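# Press the marked end of a rocker switch down

## Task

Push down the marked end of the ivory rocker switch until it stays pressed, with the switch still lying flat on the table. Finish with neither gripper in contact with the switch, and keep any drink can, parts box or small stack bin upright.

## Robot and tools

ROBOT. Two arms, left_arm and right_arm. Each has six joints, always listed in this order: waist, shoulder, elbow, wrist pitch, wrist yaw, wrist roll. Each also has a gripper. The fingers point along the gripper's +z axis and open and close along its y axis. The reported hand point sits between the finger pads, roughly 1 cm back from the tips.

FRAME. All hand positions (metres) and orientations (quaternion w,x,y,z) are in the scene frame. Its origin is at table-top height, halfway between the two nominal arm bases. +x points out over the table, +z points up, and left_arm is on the +y side. Arm names do not match image sides. Printed hand positions can be a few cm off, more when the arm is stretched far.

THE ROW. Every motion command uses rows of 14 numbers, each in [-1, 1], covering both arms even if only one moves. The first 7 belong to left_arm: six joint displacements, then opening. The next 7 are the same for right_arm. Joint numbers are offsets, not poses. They count from the Joint targets shown at the start of the action, not from the previous row, so sending the same offset again moves further. Scale: 1.0 equals 1.202 rad for waist, 1.258 for shoulder, 1.3 for elbow, 2.073 for wrist pitch, 2.022 for wrist yaw and for wrist roll. The opening number is absolute: +1 fully open, -1 closed. Sending 0 for a joint re-commands its current target; sending 0 as opening closes halfway, so repeat the present opening to leave a gripper alone.

JOINT RANGES (rad, each arm): waist -2.618 to 3.054, shoulder 0.000 to 3.142, elbow 0.000 to 3.142, wrist pitch -1.571 to 1.571, wrist yaw -1.571 to 1.571, wrist roll -2.094 to 2.094. True ends may differ by up to 0.059 rad. An action pushing a joint more than 0.059 rad beyond its range is rejected for both arms; if the first action of a call fails this, the whole call is rejected. Per control step a target can lead the measured angle by at most 0.202 (waist), 0.258 (shoulder), 0.3 (elbow), 0.573 (wrist pitch), 0.522 (yaw, roll) rad, and targets that would place a gripper more than 200 mm from where it is get scaled back. Big changes may therefore need several actions.

TOOLS.
execute_actions: actions is a list of actions; each action is a table of 0 to 15 rows, each row lasting one 1/30 s step; a short table repeats its final row to fill 15 steps. An empty list just reports state and images. cameras selects images: omitted, null or ["all"] gives all, [] gives none.
move: target is one 14-number row or a list of up to 15 rows, all offsets from the same current Joint targets. Joints travel together, so hands follow curves; no collision avoidance. speed (rad/s, 0.01 to 2, default 0.5) caps the joint with the longest travel; one value or one per target. blend (rad) rounds corners between listed targets. opening_speed (0.2 or more, scale units per second) ramps the fingers. blocking=false returns after about 0.5 s while motion continues. Paths take at least 0.5 s; beyond 10 s they stop short. Result adds a move: line: done, off_target, moving, held or fault, possibly limits=held and the farthest-off joint per arm.
wait: seconds from 0 to 10; arms hold their last command.
stop: brakes a running move; it needs stopping distance.
zoom_image: camera (cam_head_left or cam_head_right) and region [x0, y0, x1, y1] in pixels, at most 504 by 504, top-left origin, taken from that camera's latest image.
finished_scene: scene, the current number 1 to 3. Irreversible; call only when the switch is held down and the hands are clear.

RESULTS. Joint positions and velocities: per arm, six joints in rad and rad/s, then pad gap in m (0.094 m when open). Joint targets are what your next offsets count from. Tool commands shows gripper commands. grip_measured is the opening on the command scale. Joint torques follow joint order; positive means toward larger angle; joints 1 to 3 wrap at ±28 N m. Step readings list sampled joint angles for execute_actions calls. "joint sent to its limit" means a joint reached its end; "joint command not followed" means the clearance check altered targets. MOTOR HOT appears at 75 °C; at 90 °C an OVER-TEMPERATURE FAULT folds that arm and it stays idle.

CAMERAS. cam_head_left and cam_head_right, both 896x504, looking down from about 1.05 m; calibration is as given, accurate to a few mm near image centre.

CAUTIONS. Approach the switch slowly and press with a modest overshoot; speed and depth past contact raise force. Avoid knocking over the can, box or bin, dropping anything off the table, slamming, or hitting the two arms together. After pressing, retract by commanding targets back past the measured positions so the arm stops pushing, then lift clear. Avoid holding arms outstretched or pushing into unreachable poses, which heats motors.

Each tool is called after ">>>" as name([rows], argument=value, ...), one row to a line, values as JSON.

## Session

>>> execute_actions(actions=[])

Scene clock: 0.00 s.
left_arm: end_effector_position=(+0.4286, +0.2967, +0.1025) grip_measured=+1.000 end_effector_quat_wxyz=(+0.594, -0.058, +0.801, +0.043) | right_arm: end_effector_position=(+0.4064, -0.2592, +0.1034) grip_measured=+1.000 end_effector_quat_wxyz=(+0.590, +0.008, +0.807, -0.016)
Joint positions: left_arm=[0.015 1.55 0.343 0.908 -0.141 -0.044 0.094] | right_arm=[-0.012 1.559 0.377 0.875 -0.004 -0.019 0.094]
Joint velocities: within noise
Joint torques (N m): no reading
Heat: left arm: 25 °C; right arm: 29 °C.
Joint targets: left_arm=[0.015 1.542 0.351 0.915 -0.142 -0.045] | right_arm=[-0.012 1.553 0.382 0.874 -0.004 -0.019]
Tool commands: left_gripper/opening=+1.0 right_gripper/opening=+1.0

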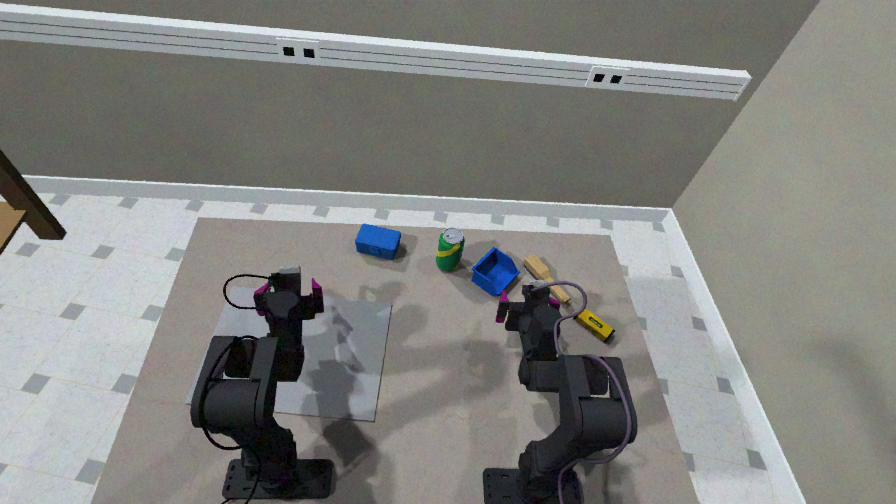

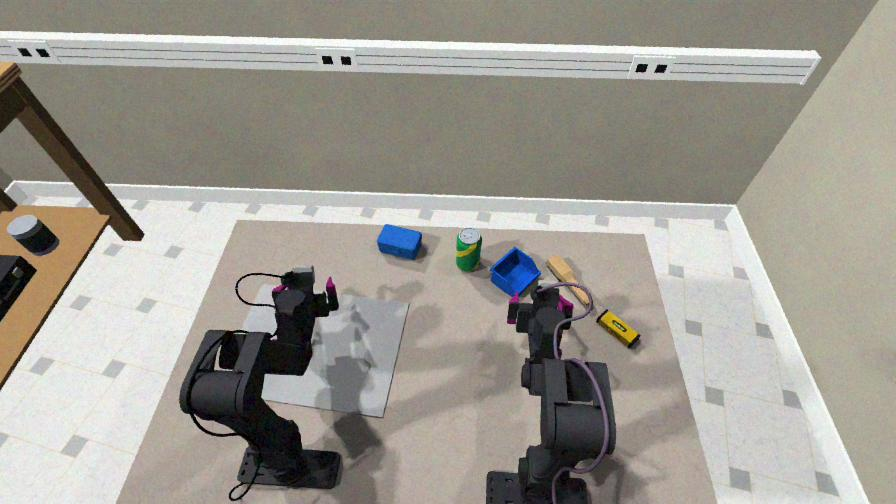

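>>> zoom_image(camera="cam_head_right", region=[340, 200, 700, 400])

>>> zoom_image(camera="cam_head_left", region=[180, 200, 540, 440])

>>> zoom_image(camera="cam_head_left", region=[420, 220, 660, 400])

>>> zoom_image(camera="cam_head_right", region=[180, 200, 440, 440])

Scaled by 1.400 from the camera's 896x504 image, which has a finer 1280x720 frame.

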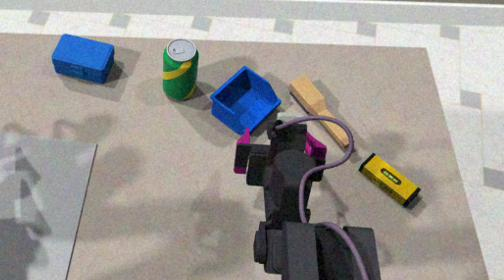

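Scaled by 1.400 from the camera's 896x504 image, which has a finer 1280x720 frame.

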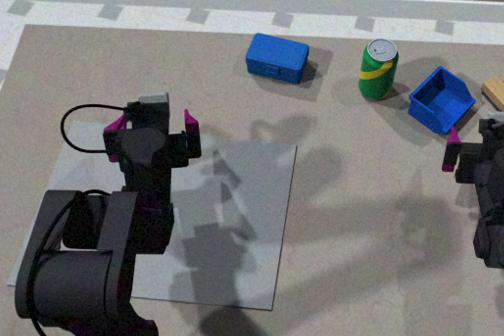

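Scaled by 2.100 from the camera's 896x504 image, which has a finer 1280x720 frame.

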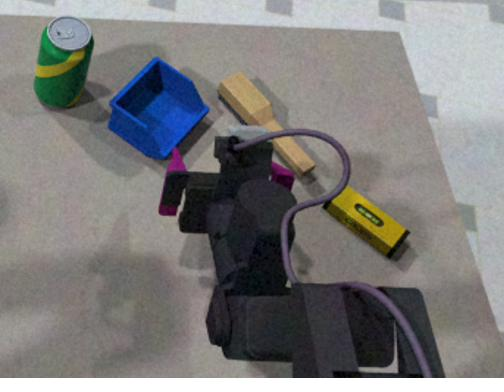

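Scaled by 1.938 from the camera's 896x504 image, which has a finer 1280x720 frame.

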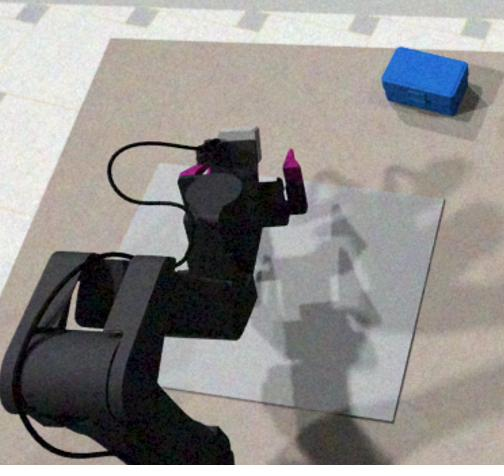

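>>> move(target=[0.6, 0, 0, 0, 0, 0, 1, -0.6, 0, 0, 0, 0, 0, 1], speed=0.8)

Scene clock: 14.00 s.
left_arm: end_effector_position=(+0.3153, +0.5494, +0.1025) grip_measured=+1.000 end_effector_quat_wxyz=(+0.541, -0.336, +0.730, +0.248) | right_arm: end_effector_position=(+0.2968, -0.5203, +0.1034) grip_measured=+1.000 end_effector_quat_wxyz=(+0.547, +0.292, +0.752, -0.223)
Joint positions: left_arm=[0.732 1.55 0.343 0.908 -0.141 -0.044 0.094] | right_arm=[-0.732 1.559 0.377 0.875 -0.004 -0.019 0.094]
Joint torques (N m): left_arm=[0.23 -5.23 6.6 2.27 -0.02 -0.04] | right_arm=[-0.12 -4.78 6.2 2.09 -0.01 -0.02]
Joint targets: left_arm=[0.735 1.542 0.351 0.915 -0.142 -0.045] | right_arm=[-0.733 1.553 0.382 0.874 -0.004 -0.019]
move: done

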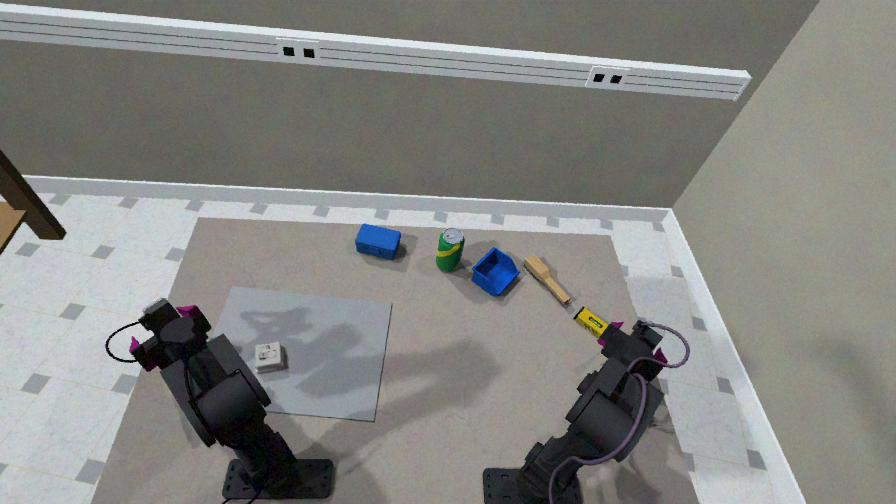

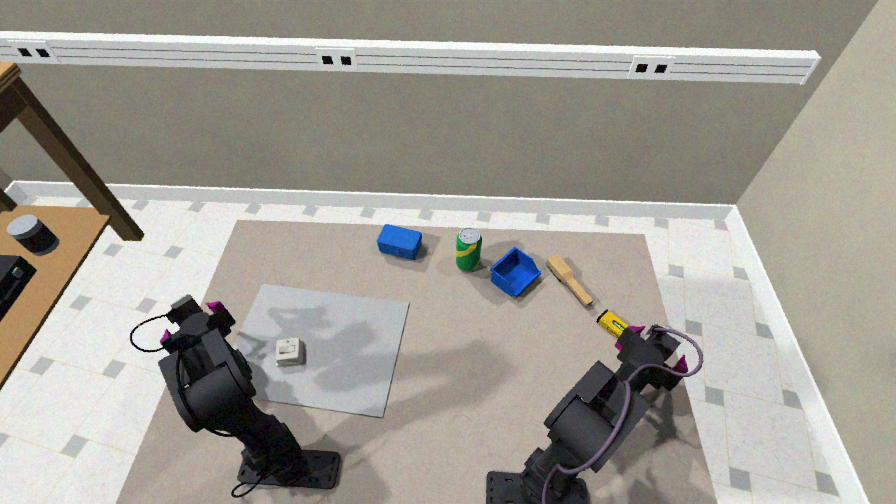

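>>> zoom_image(camera="cam_head_left", region=[238, 332, 298, 382])

>>> zoom_image(camera="cam_head_right", region=[260, 326, 320, 376])

Scaled by 8.400 from the camera's 896x504 image, which has a finer 1280x720 frame.

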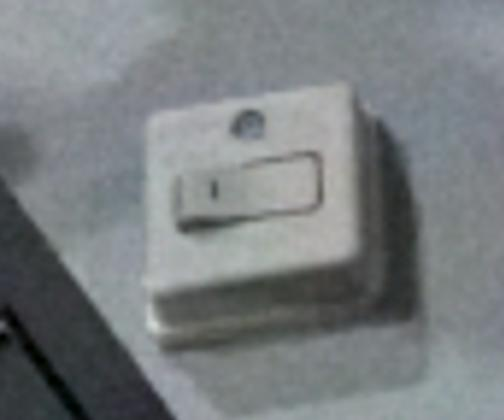

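Scaled by 8.400 from the camera's 896x504 image, which has a finer 1280x720 frame.

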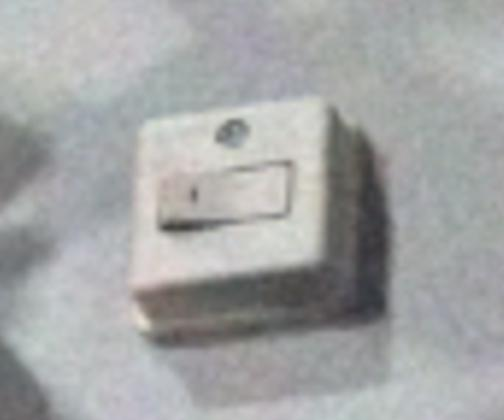

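>>> move(target=[0, 0, 0.845, -0.4, 0.0702, 0.0223, -1, 0, 0, 0, 0, 0, 0, 1], speed=1.0, opening_speed=1.0)

Scene clock: 40.43 s.
left_arm: end_effector_position=(+0.4208, +0.6102, +0.4070) grip_measured=-0.995 end_effector_quat_wxyz=(+0.654, -0.257, +0.669, +0.244) | right_arm: end_effector_position=(+0.2968, -0.5203, +0.1034) grip_measured=+1.000 end_effector_quat_wxyz=(+0.547, +0.292, +0.752, -0.223)
Joint positions: left_arm=[0.732 1.55 1.433 0.091 -0.011 -0.01 0] | right_arm=[-0.732 1.559 0.377 0.875 -0.004 -0.019 0.094]
Joint torques (N m): left_arm=[0.2 -7.43 10.09 2.14 0.16 0.08] | right_arm=[-0.12 -4.78 6.22 2.09 -0.01 -0.02]
Heat: left arm: 31 °C; right arm: 33 °C.
Joint targets: left_arm=[0.735 1.542 1.450 0.086 0.000 0.000] | right_arm=[-0.733 1.553 0.382 0.874 -0.004 -0.019]
move: done

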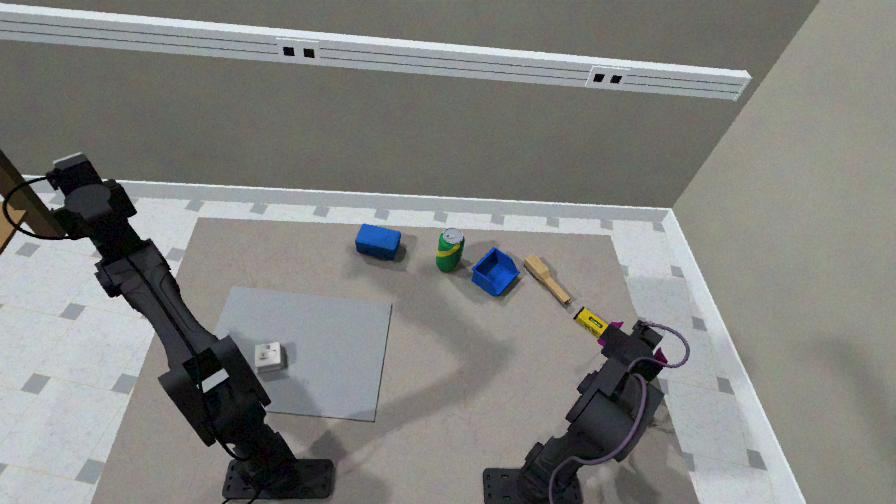

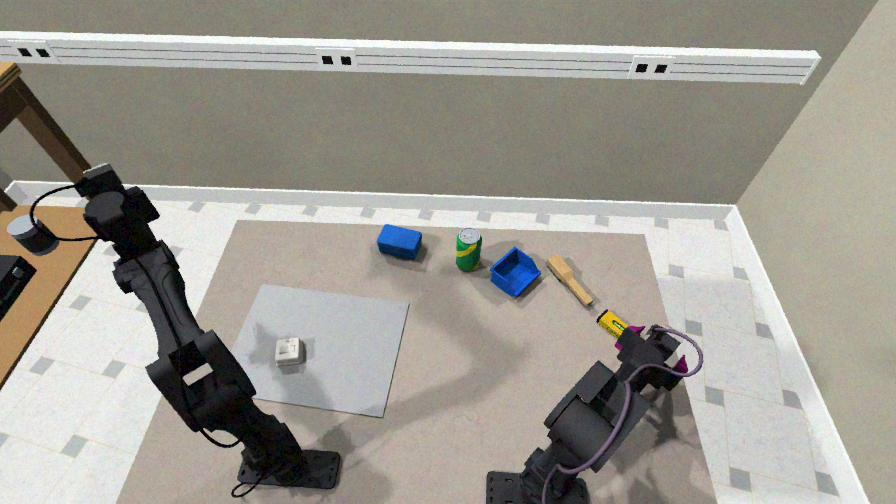

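>>> move(target=[-0.4035, 0, 0, -0.7507, 0, 0, -1, 0, 0, 0, 0, 0, 0, 1], speed=1.0)

Scene clock: 43.93 s.
left_arm: end_effector_position=(+0.2897, +0.3359, +0.1651) grip_measured=-0.995 end_effector_quat_wxyz=(-0.004, -0.123, +0.992, +0.003) | right_arm: end_effector_position=(+0.2968, -0.5203, +0.1034) grip_measured=+1.000 end_effector_quat_wxyz=(+0.547, +0.292, +0.752, -0.223)
Joint positions: left_arm=[0.255 1.55 1.433 -1.461 -0.007 -0.009 0] | right_arm=[-0.732 1.559 0.377 0.875 -0.004 -0.019 0.094]
Joint torques (N m): left_arm=[-0.43 -5.91 8.32 0.46 0.09 0.04] | right_arm=[-0.12 -4.78 6.2 2.09 -0.01 -0.03]
Joint targets: left_arm=[0.251 1.542 1.450 -1.470 0.000 0.000] | right_arm=[-0.733 1.553 0.382 0.874 -0.004 -0.019]
move: done

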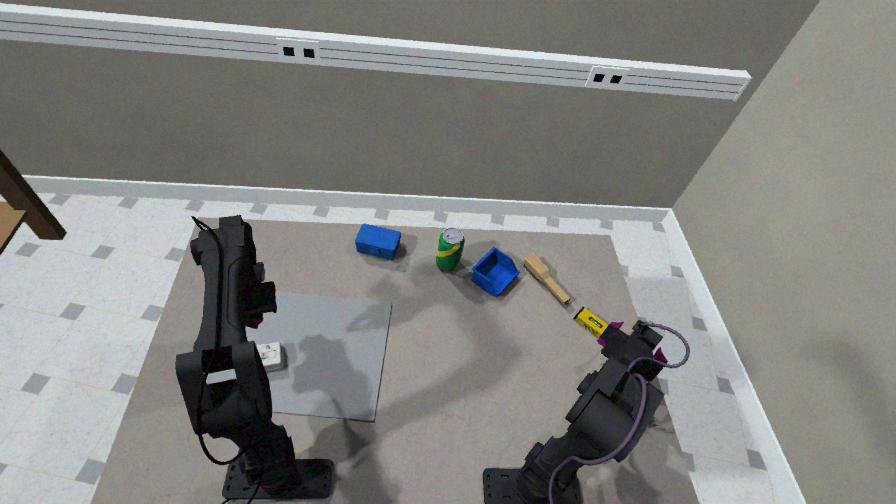

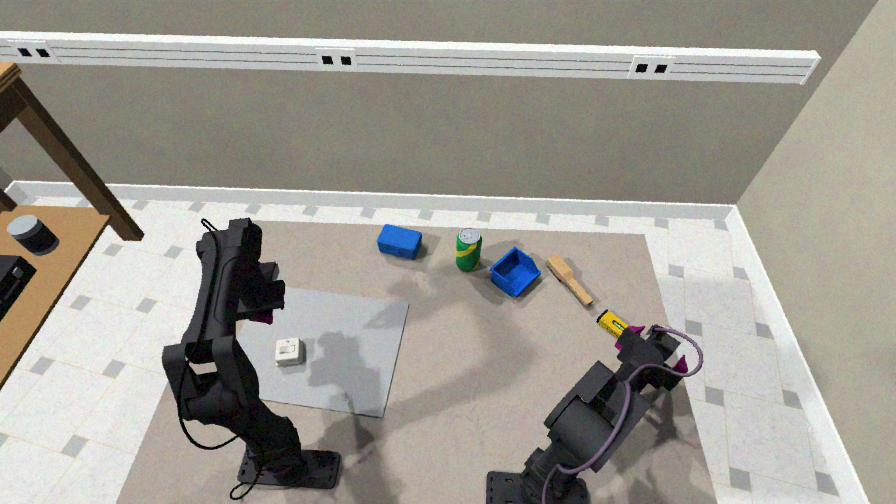

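>>> zoom_image(camera="cam_head_right", region=[220, 260, 320, 380])

>>> zoom_image(camera="cam_head_left", region=[200, 260, 300, 380])

Scaled by 4.200 from the camera's 896x504 image, which has a finer 1280x720 frame.

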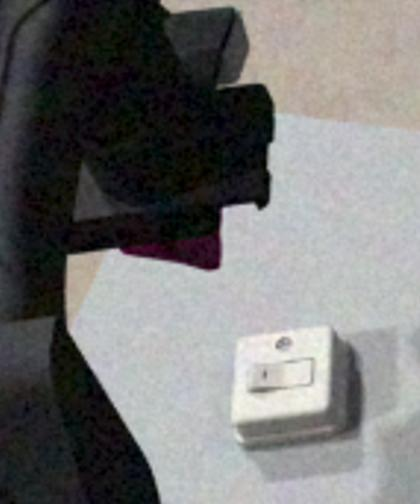

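Scaled by 4.200 from the camera's 896x504 image, which has a finer 1280x720 frame.

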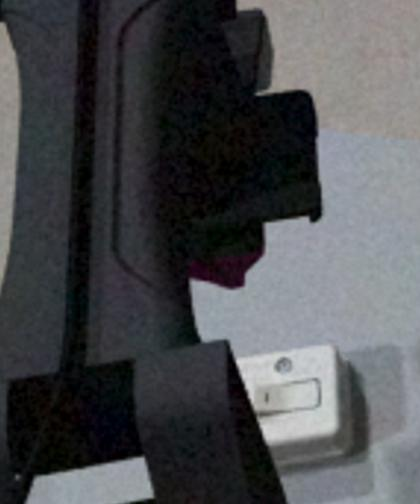

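>>> move(target=[-0.708, 0, 0, 0, 0, 0, -1, 0, 0, 0, 0, 0, 0, 1], speed=1.0)

>>> zoom_image(camera="cam_head_right", region=[340, 270, 460, 390])

>>> zoom_image(camera="cam_head_left", region=[340, 270, 460, 390])

Scene clock: 56.90 s.
left_arm: end_effector_position=(+0.2499, +0.1214, +0.1651) grip_measured=-0.995 end_effector_quat_wxyz=(-0.004, +0.299, +0.954, +0.003) | right_arm: end_effector_position=(+0.2968, -0.5203, +0.1034) grip_measured=+1.000 end_effector_quat_wxyz=(+0.547, +0.292, +0.752, -0.223)
Joint positions: left_arm=[-0.598 1.55 1.433 -1.462 -0.003 -0.009 0] | right_arm=[-0.732 1.559 0.377 0.875 -0.004 -0.019 0.094]
Joint torques (N m): left_arm=[-0.24 -6.01 8.36 0.41 0.03 0.08] | right_arm=[-0.12 -4.78 6.19 2.09 -0.01 -0.02]
Joint targets: left_arm=[-0.600 1.542 1.450 -1.470 0.000 0.000] | right_arm=[-0.733 1.553 0.382 0.874 -0.004 -0.019]
move: done

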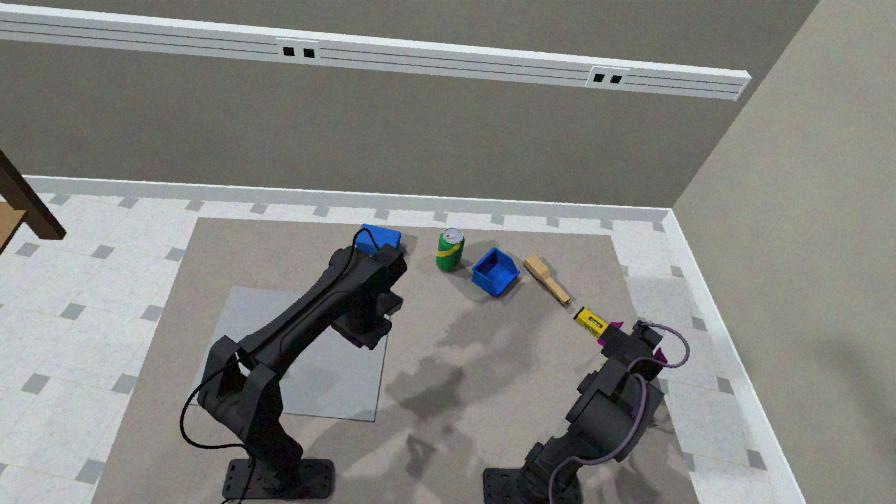

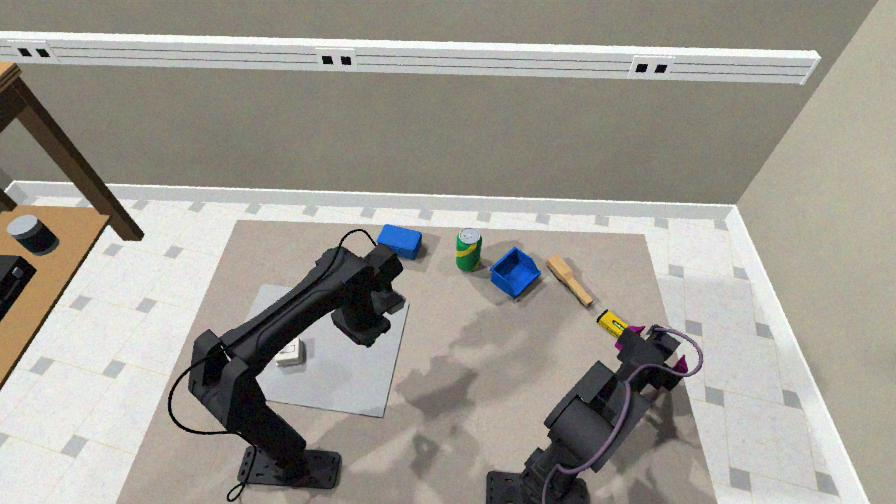

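Scaled by 4.200 from the camera's 896x504 image, which has a finer 1280x720 frame.

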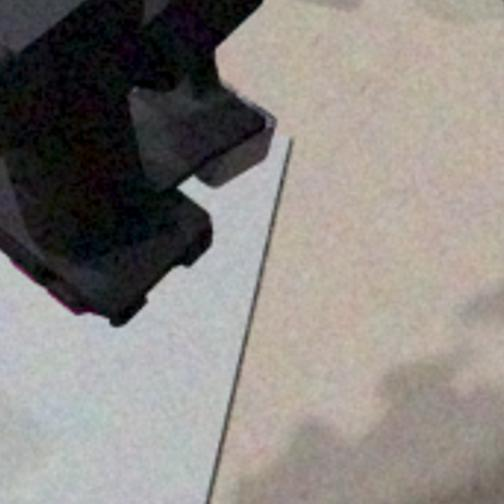

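Scaled by 4.200 from the camera's 896x504 image, which has a finer 1280x720 frame.

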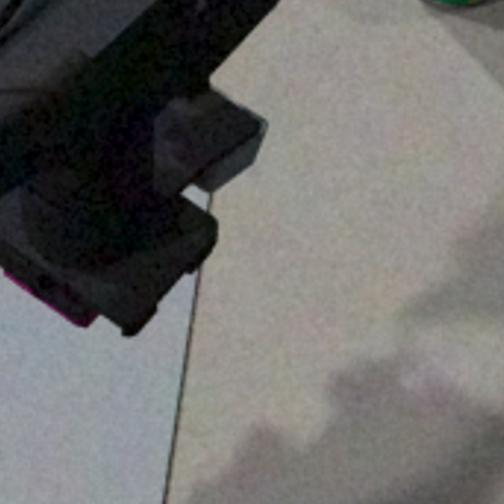

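>>> zoom_image(camera="cam_head_left", region=[580, 300, 690, 400])

>>> zoom_image(camera="cam_head_right", region=[590, 300, 700, 400])

Scaled by 4.582 from the camera's 896x504 image, which has a finer 1280x720 frame.

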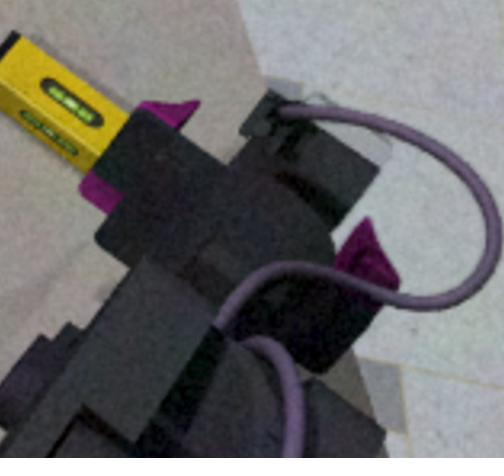

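Scaled by 4.582 from the camera's 896x504 image, which has a finer 1280x720 frame.

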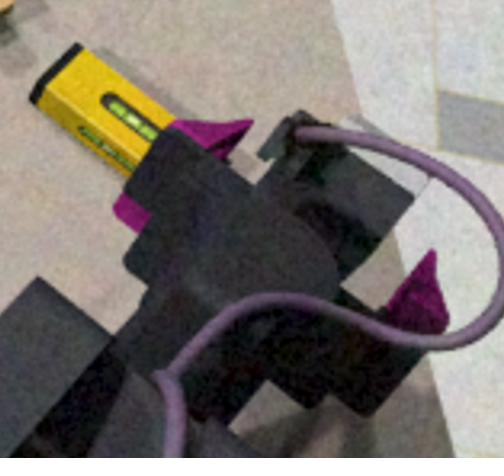

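>>> move(target=[0, 0, 0, 0.516, 0, 0, -1, 0, 0, 0, 0, 0, 0, 1], speed=1.2)

Scene clock: 67.03 s.
left_arm: end_effector_position=(+0.4260, -0.0033, +0.2863) grip_measured=-0.995 end_effector_quat_wxyz=(+0.471, +0.259, +0.830, -0.151) | right_arm: end_effector_position=(+0.2968, -0.5203, +0.1034) grip_measured=+1.000 end_effector_quat_wxyz=(+0.547, +0.292, +0.752, -0.223)
Joint positions: left_arm=[-0.598 1.55 1.433 -0.42 -0.003 -0.009 0] | right_arm=[-0.732 1.559 0.377 0.875 -0.004 -0.019 0.094]
Joint velocities: left_arm=[within noise] | right_arm=[-0.017 -0.046 0.002 -0.007 -0.007 -0.095 0]
Joint torques (N m): left_arm=[-0.12 -7.31 9.84 2.26 0.04 0.08] | right_arm=[-0.13 -4.78 6.19 2.09 -0.01 -0.02]
Joint targets: left_arm=[-0.600 1.542 1.450 -0.401 0.000 0.000] | right_arm=[-0.733 1.553 0.382 0.874 -0.004 -0.019]
move: done

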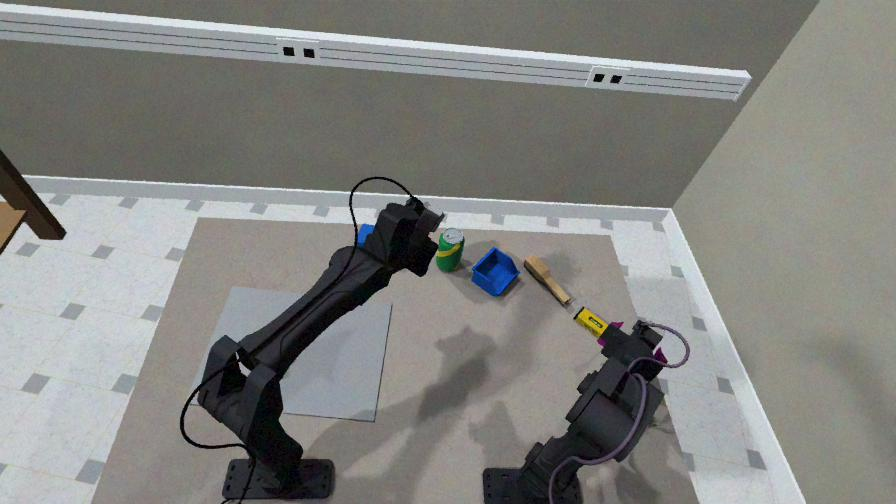

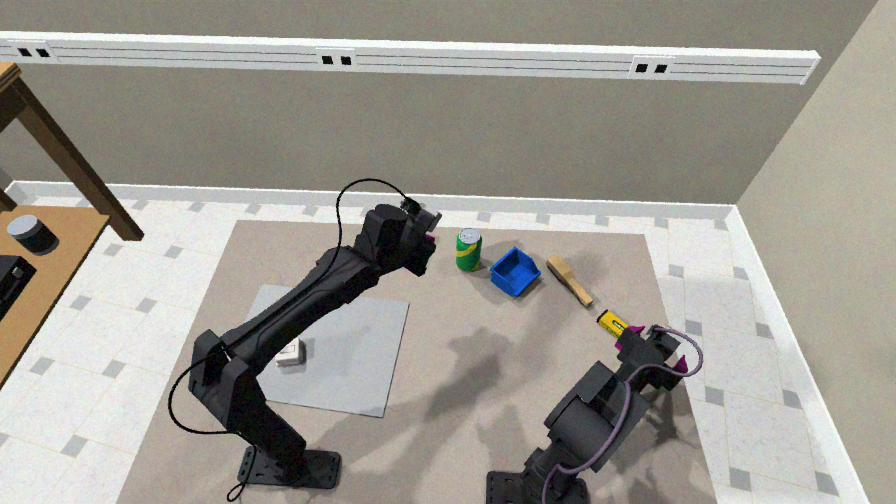

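>>> move(target=[0, 0, 0, 0, 0, 0.776, -1, 0, 0, 0, 0, 0, 0, 1], speed=1.2)

>>> zoom_image(camera="cam_head_right", region=[360, 190, 480, 310])

>>> zoom_image(camera="cam_head_left", region=[360, 190, 480, 310])

Scene clock: 70.77 s.
left_arm: end_effector_position=(+0.4265, -0.0037, +0.2873) grip_measured=-0.995 end_effector_quat_wxyz=(+0.441, +0.770, +0.402, +0.228) | right_arm: end_effector_position=(+0.2968, -0.5203, +0.1034) grip_measured=+1.000 end_effector_quat_wxyz=(+0.547, +0.292, +0.752, -0.223)
Joint positions: left_arm=[-0.598 1.55 1.433 -0.415 -0.003 1.565 0] | right_arm=[-0.732 1.559 0.377 0.875 -0.004 -0.019 0.094]
Joint torques (N m): left_arm=[-0.17 -7.25 9.83 2.22 0.03 -0.02] | right_arm=[-0.12 -4.78 6.2 2.09 -0.01 -0.03]
Joint targets: left_arm=[-0.600 1.542 1.450 -0.400 0.000 1.569] | right_arm=[-0.733 1.553 0.382 0.874 -0.004 -0.019]
move: done

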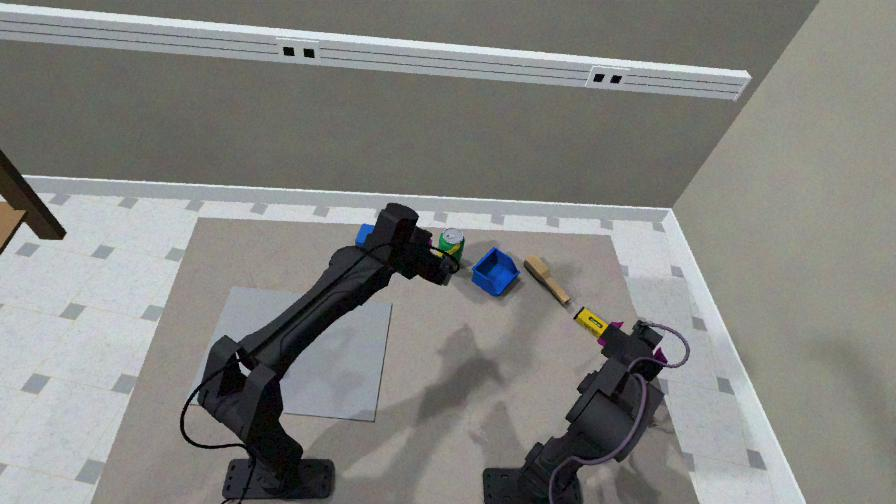

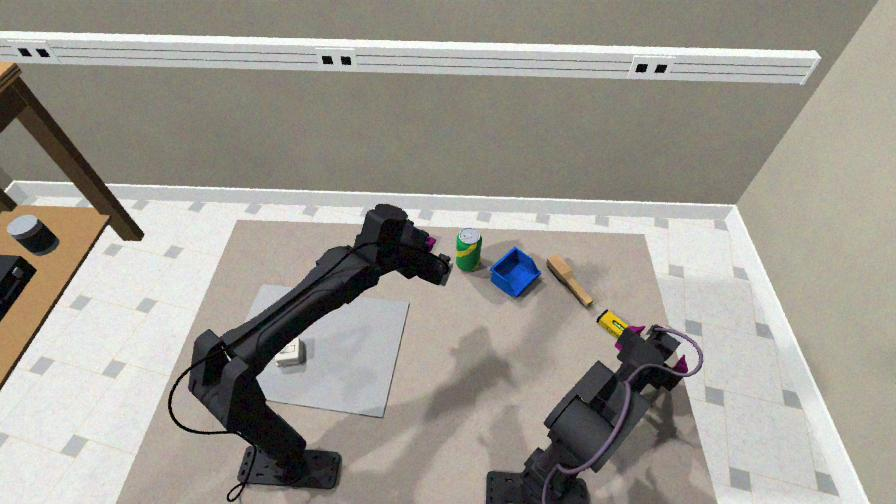

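Scaled by 4.200 from the camera's 896x504 image, which has a finer 1280x720 frame.

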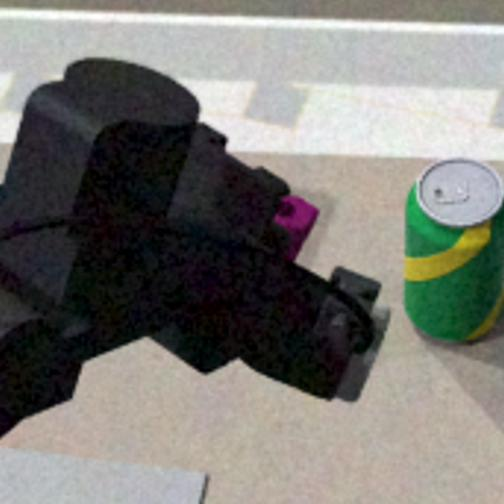

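Scaled by 4.200 from the camera's 896x504 image, which has a finer 1280x720 frame.

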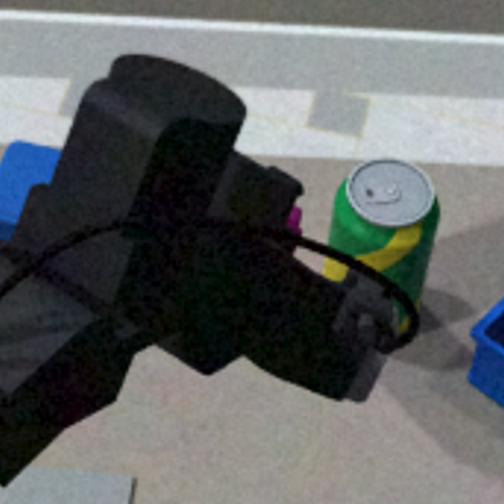

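>>> move(target=[0, 0, 0, 0, 0, -0.9, -0.2, 0, 0, 0, 0, 0, 0, 1], speed=2.0, opening_speed=1.5, cameras=[])

>>> move(target=[0, 0, 0, 0, 0, -0.652, -0.2, 0, 0, 0, 0, 0, 0, 1], speed=2.0)

>>> zoom_image(camera="cam_head_right", region=[360, 190, 480, 310])

>>> zoom_image(camera="cam_head_left", region=[360, 190, 480, 310])

Scene clock: 84.77 s.
move: done

Scene clock: 86.60 s.
left_arm: end_effector_position=(+0.4266, -0.0037, +0.2875) grip_measured=-0.201 end_effector_quat_wxyz=(+0.230, -0.397, +0.772, -0.440) | right_arm: end_effector_position=(+0.2968, -0.5203, +0.1034) grip_measured=+1.000 end_effector_quat_wxyz=(+0.547, +0.292, +0.752, -0.223)
Joint positions: left_arm=[-0.598 1.55 1.433 -0.415 -0.003 -1.565 0.038] | right_arm=[-0.732 1.559 0.377 0.875 -0.004 -0.019 0.094]
Joint torques (N m): left_arm=[-0.21 -7.28 9.95 2.21 0.04 -0.05] | right_arm=[-0.13 -4.78 6.2 2.09 -0.01 -0.03]
Joint targets: left_arm=[-0.600 1.542 1.450 -0.400 0.000 -1.569] | right_arm=[-0.733 1.553 0.382 0.874 -0.004 -0.019]
move: done

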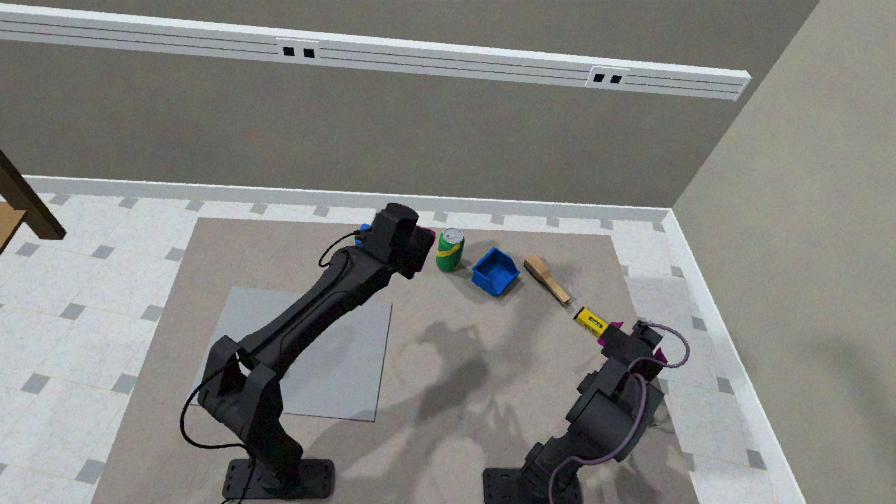

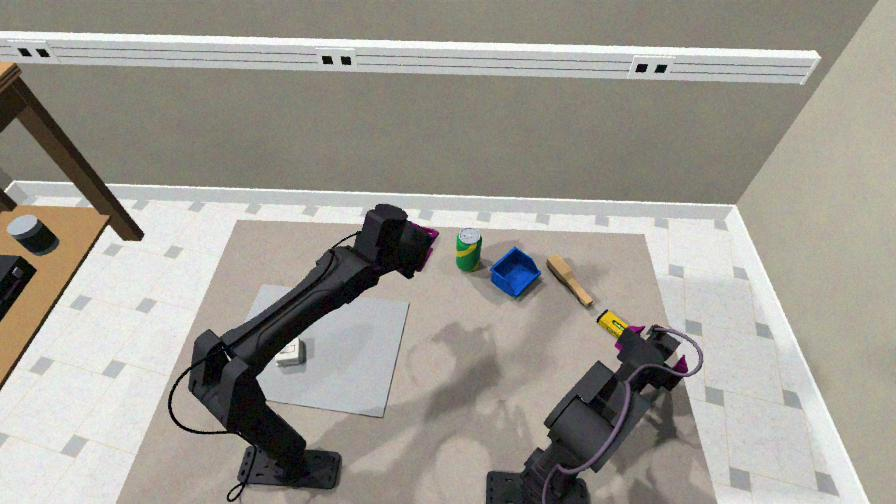

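Scaled by 4.200 from the camera's 896x504 image, which has a finer 1280x720 frame.

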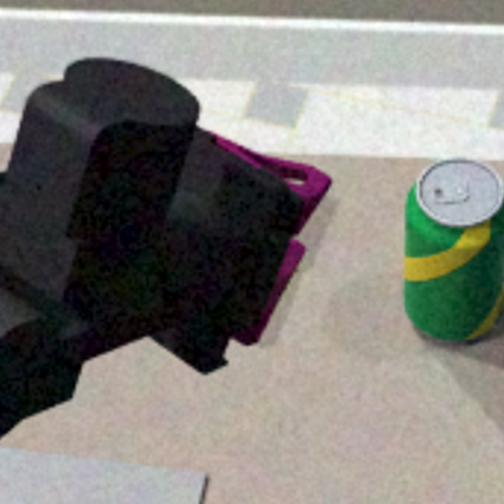

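Scaled by 4.200 from the camera's 896x504 image, which has a finer 1280x720 frame.

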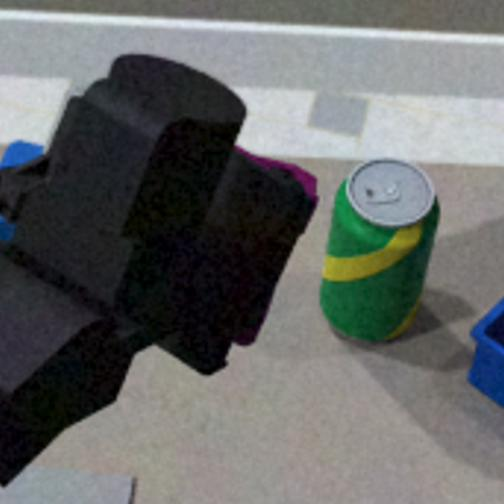

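>>> move(target=[0.416, 0.0191, -0.3054, -0.3095, 0, 0.776, -1, 0, 0, 0, 0, 0, 0, 1], speed=1.0, opening_speed=1.5)

>>> zoom_image(camera="cam_head_right", region=[270, 310, 370, 410])

>>> zoom_image(camera="cam_head_left", region=[250, 310, 350, 410])

Scene clock: 106.00 s.
left_arm: end_effector_position=(+0.3026, +0.2400, +0.0715) grip_measured=-0.995 end_effector_quat_wxyz=(+0.022, +0.056, +0.998, -0.001) | right_arm: end_effector_position=(+0.2968, -0.5203, +0.1034) grip_measured=+1.000 end_effector_quat_wxyz=(+0.547, +0.292, +0.752, -0.223)
Joint positions: left_arm=[-0.105 1.55 1.058 -1.034 -0.001 -0.011 0] | right_arm=[-0.732 1.559 0.377 0.875 -0.004 -0.019 0.094]
Joint torques (N m): left_arm=[0.32 -4 6.23 0.56 0.01 0.09] | right_arm=[-0.13 -4.79 6.19 2.09 -0.01 -0.02]
Joint targets: left_arm=[-0.101 1.566 1.053 -1.042 0.000 0.000] | right_arm=[-0.733 1.553 0.382 0.874 -0.004 -0.019]
move: done

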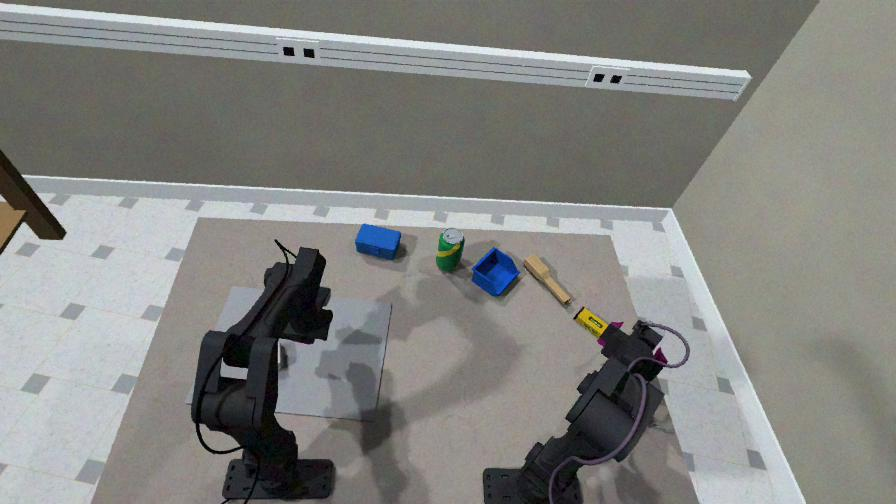

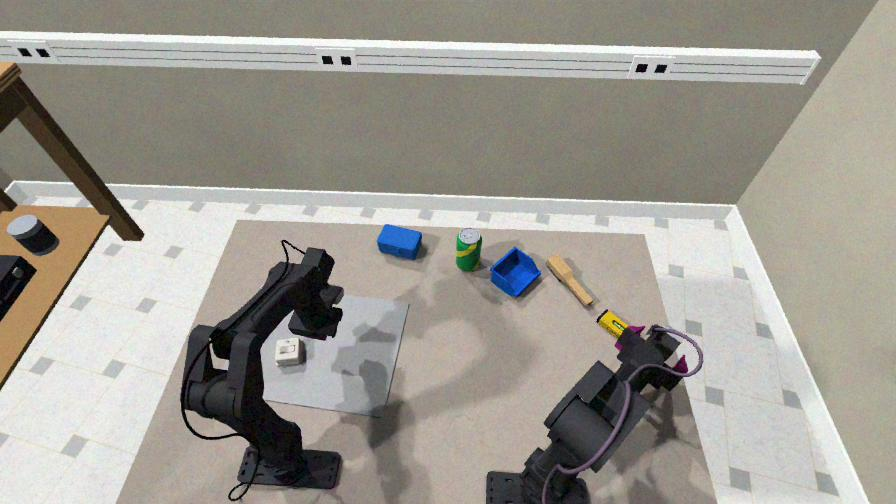

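Scaled by 5.040 from the camera's 896x504 image, which has a finer 1280x720 frame.

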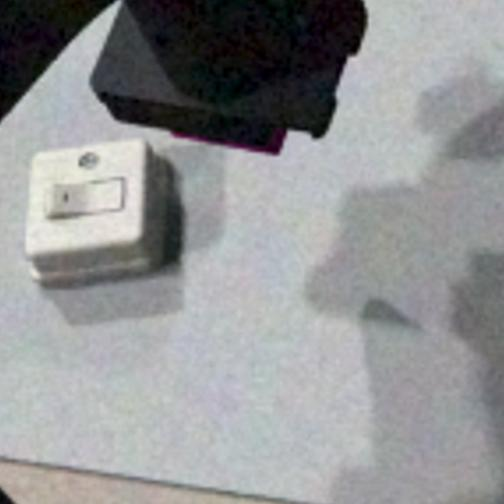

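Scaled by 5.040 from the camera's 896x504 image, which has a finer 1280x720 frame.

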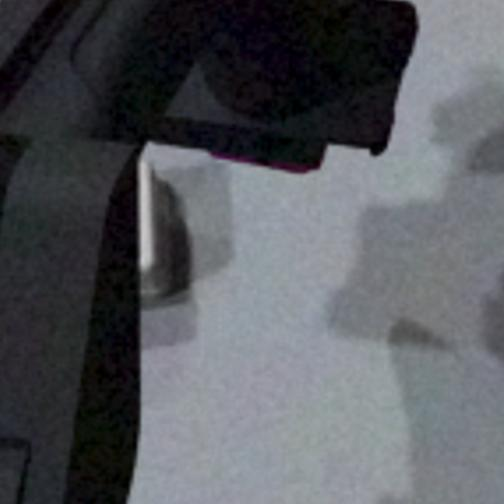

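>>> move(target=[0, 0, 0.55, 0.98, 0, 0, -1, 0, 0, 0, 0, 0, 0, 1], speed=1.5, cameras=[])

>>> move(target=[-0.2, -0.1, 0.2, 0.25, 0, 0, -1, 0, 0, 0, 0, 0, 0, 1], speed=1.5)

Scene clock: 123.90 s.
move: done

Scene clock: 125.23 s.
left_arm: end_effector_position=(+0.0643, +0.2620, +0.7809) grip_measured=-0.995 end_effector_quat_wxyz=(+0.949, -0.045, -0.258, -0.173) | right_arm: end_effector_position=(+0.2968, -0.5203, +0.1034) grip_measured=+1.000 end_effector_quat_wxyz=(+0.547, +0.292, +0.752, -0.223)
Joint positions: left_arm=[-0.335 1.441 2.029 1.513 0 -0.009 0] | right_arm=[-0.732 1.559 0.377 0.875 -0.004 -0.019 0.094]
Joint torques (N m): left_arm=[-0.54 -1.06 2.66 -1.14 0.02 0.07] | right_arm=[-0.13 -4.78 6.2 2.09 -0.01 -0.02]
Joint targets: left_arm=[-0.341 1.440 2.028 1.508 0.000 0.000] | right_arm=[-0.733 1.553 0.382 0.874 -0.004 -0.019]
move: done

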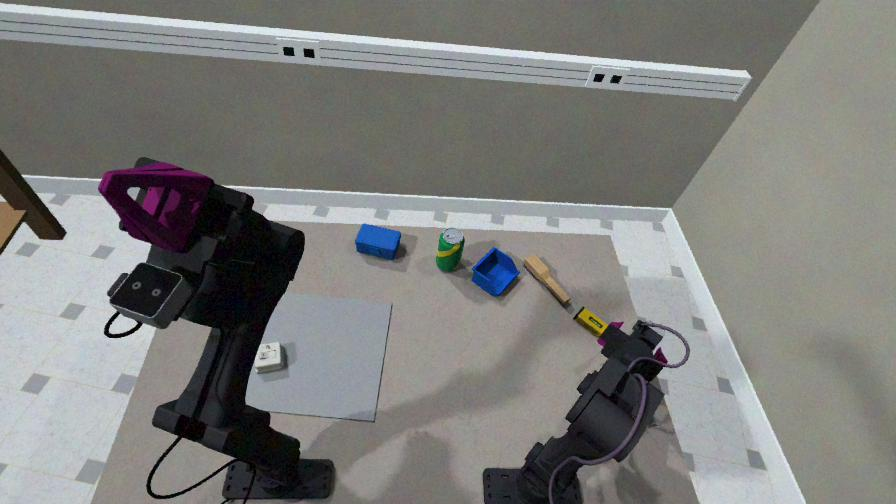

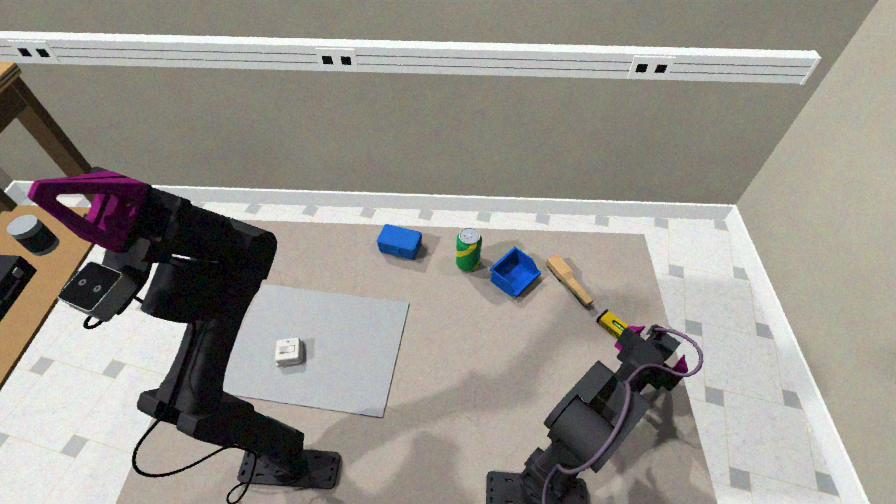

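>>> zoom_image(camera="cam_head_left", region=[90, 140, 310, 340])

>>> zoom_image(camera="cam_head_right", region=[20, 150, 240, 350])

Scaled by 2.291 from the camera's 896x504 image, which has a finer 1280x720 frame.

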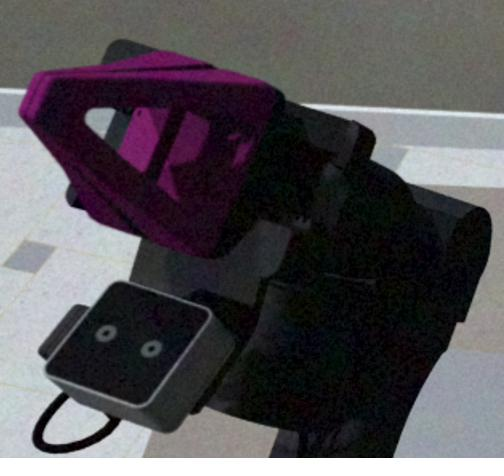

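Scaled by 2.291 from the camera's 896x504 image, which has a finer 1280x720 frame.

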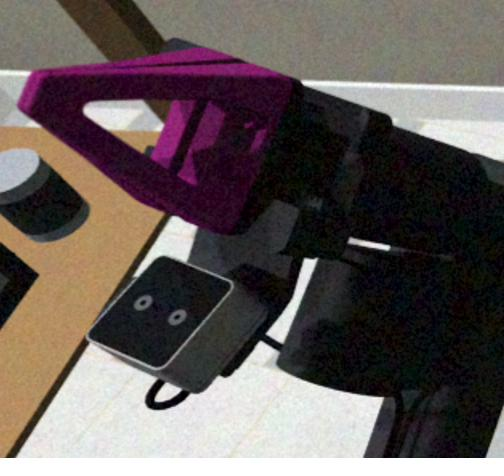

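>>> move(target=[-0.1, 0, 0, -0.58, 0, 0, -1, 0, 0, 0, 0, 0, 0, 1], speed=1.5)

Scene clock: 156.97 s.
left_arm: end_effector_position=(+0.3120, +0.1314, +0.7614) grip_measured=-0.995 end_effector_quat_wxyz=(+0.918, +0.075, +0.319, -0.225) | right_arm: end_effector_position=(+0.2968, -0.5203, +0.1034) grip_measured=+1.000 end_effector_quat_wxyz=(+0.547, +0.292, +0.752, -0.223)
Joint positions: left_arm=[-0.454 1.441 2.029 0.316 0 -0.009 0] | right_arm=[-0.732 1.559 0.377 0.875 -0.004 -0.019 0.094]
Joint torques (N m): left_arm=[-0.59 -3.12 5.03 1.09 0.01 0.05] | right_arm=[-0.12 -4.77 6.19 2.09 -0.01 -0.02]
Joint targets: left_arm=[-0.461 1.440 2.028 0.306 0.000 0.000] | right_arm=[-0.733 1.553 0.382 0.874 -0.004 -0.019]
move: done

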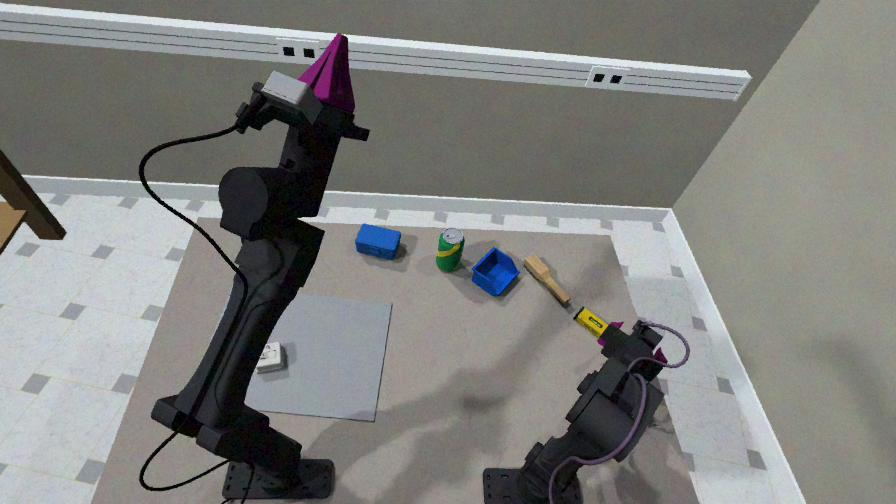

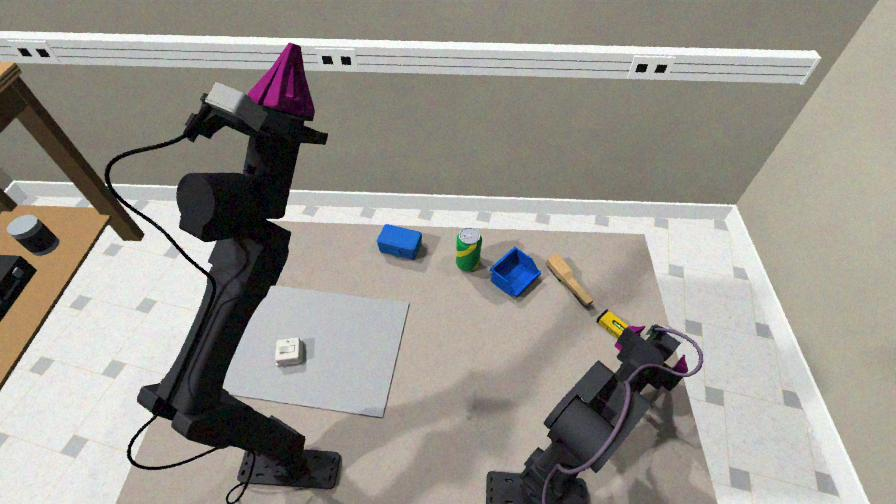

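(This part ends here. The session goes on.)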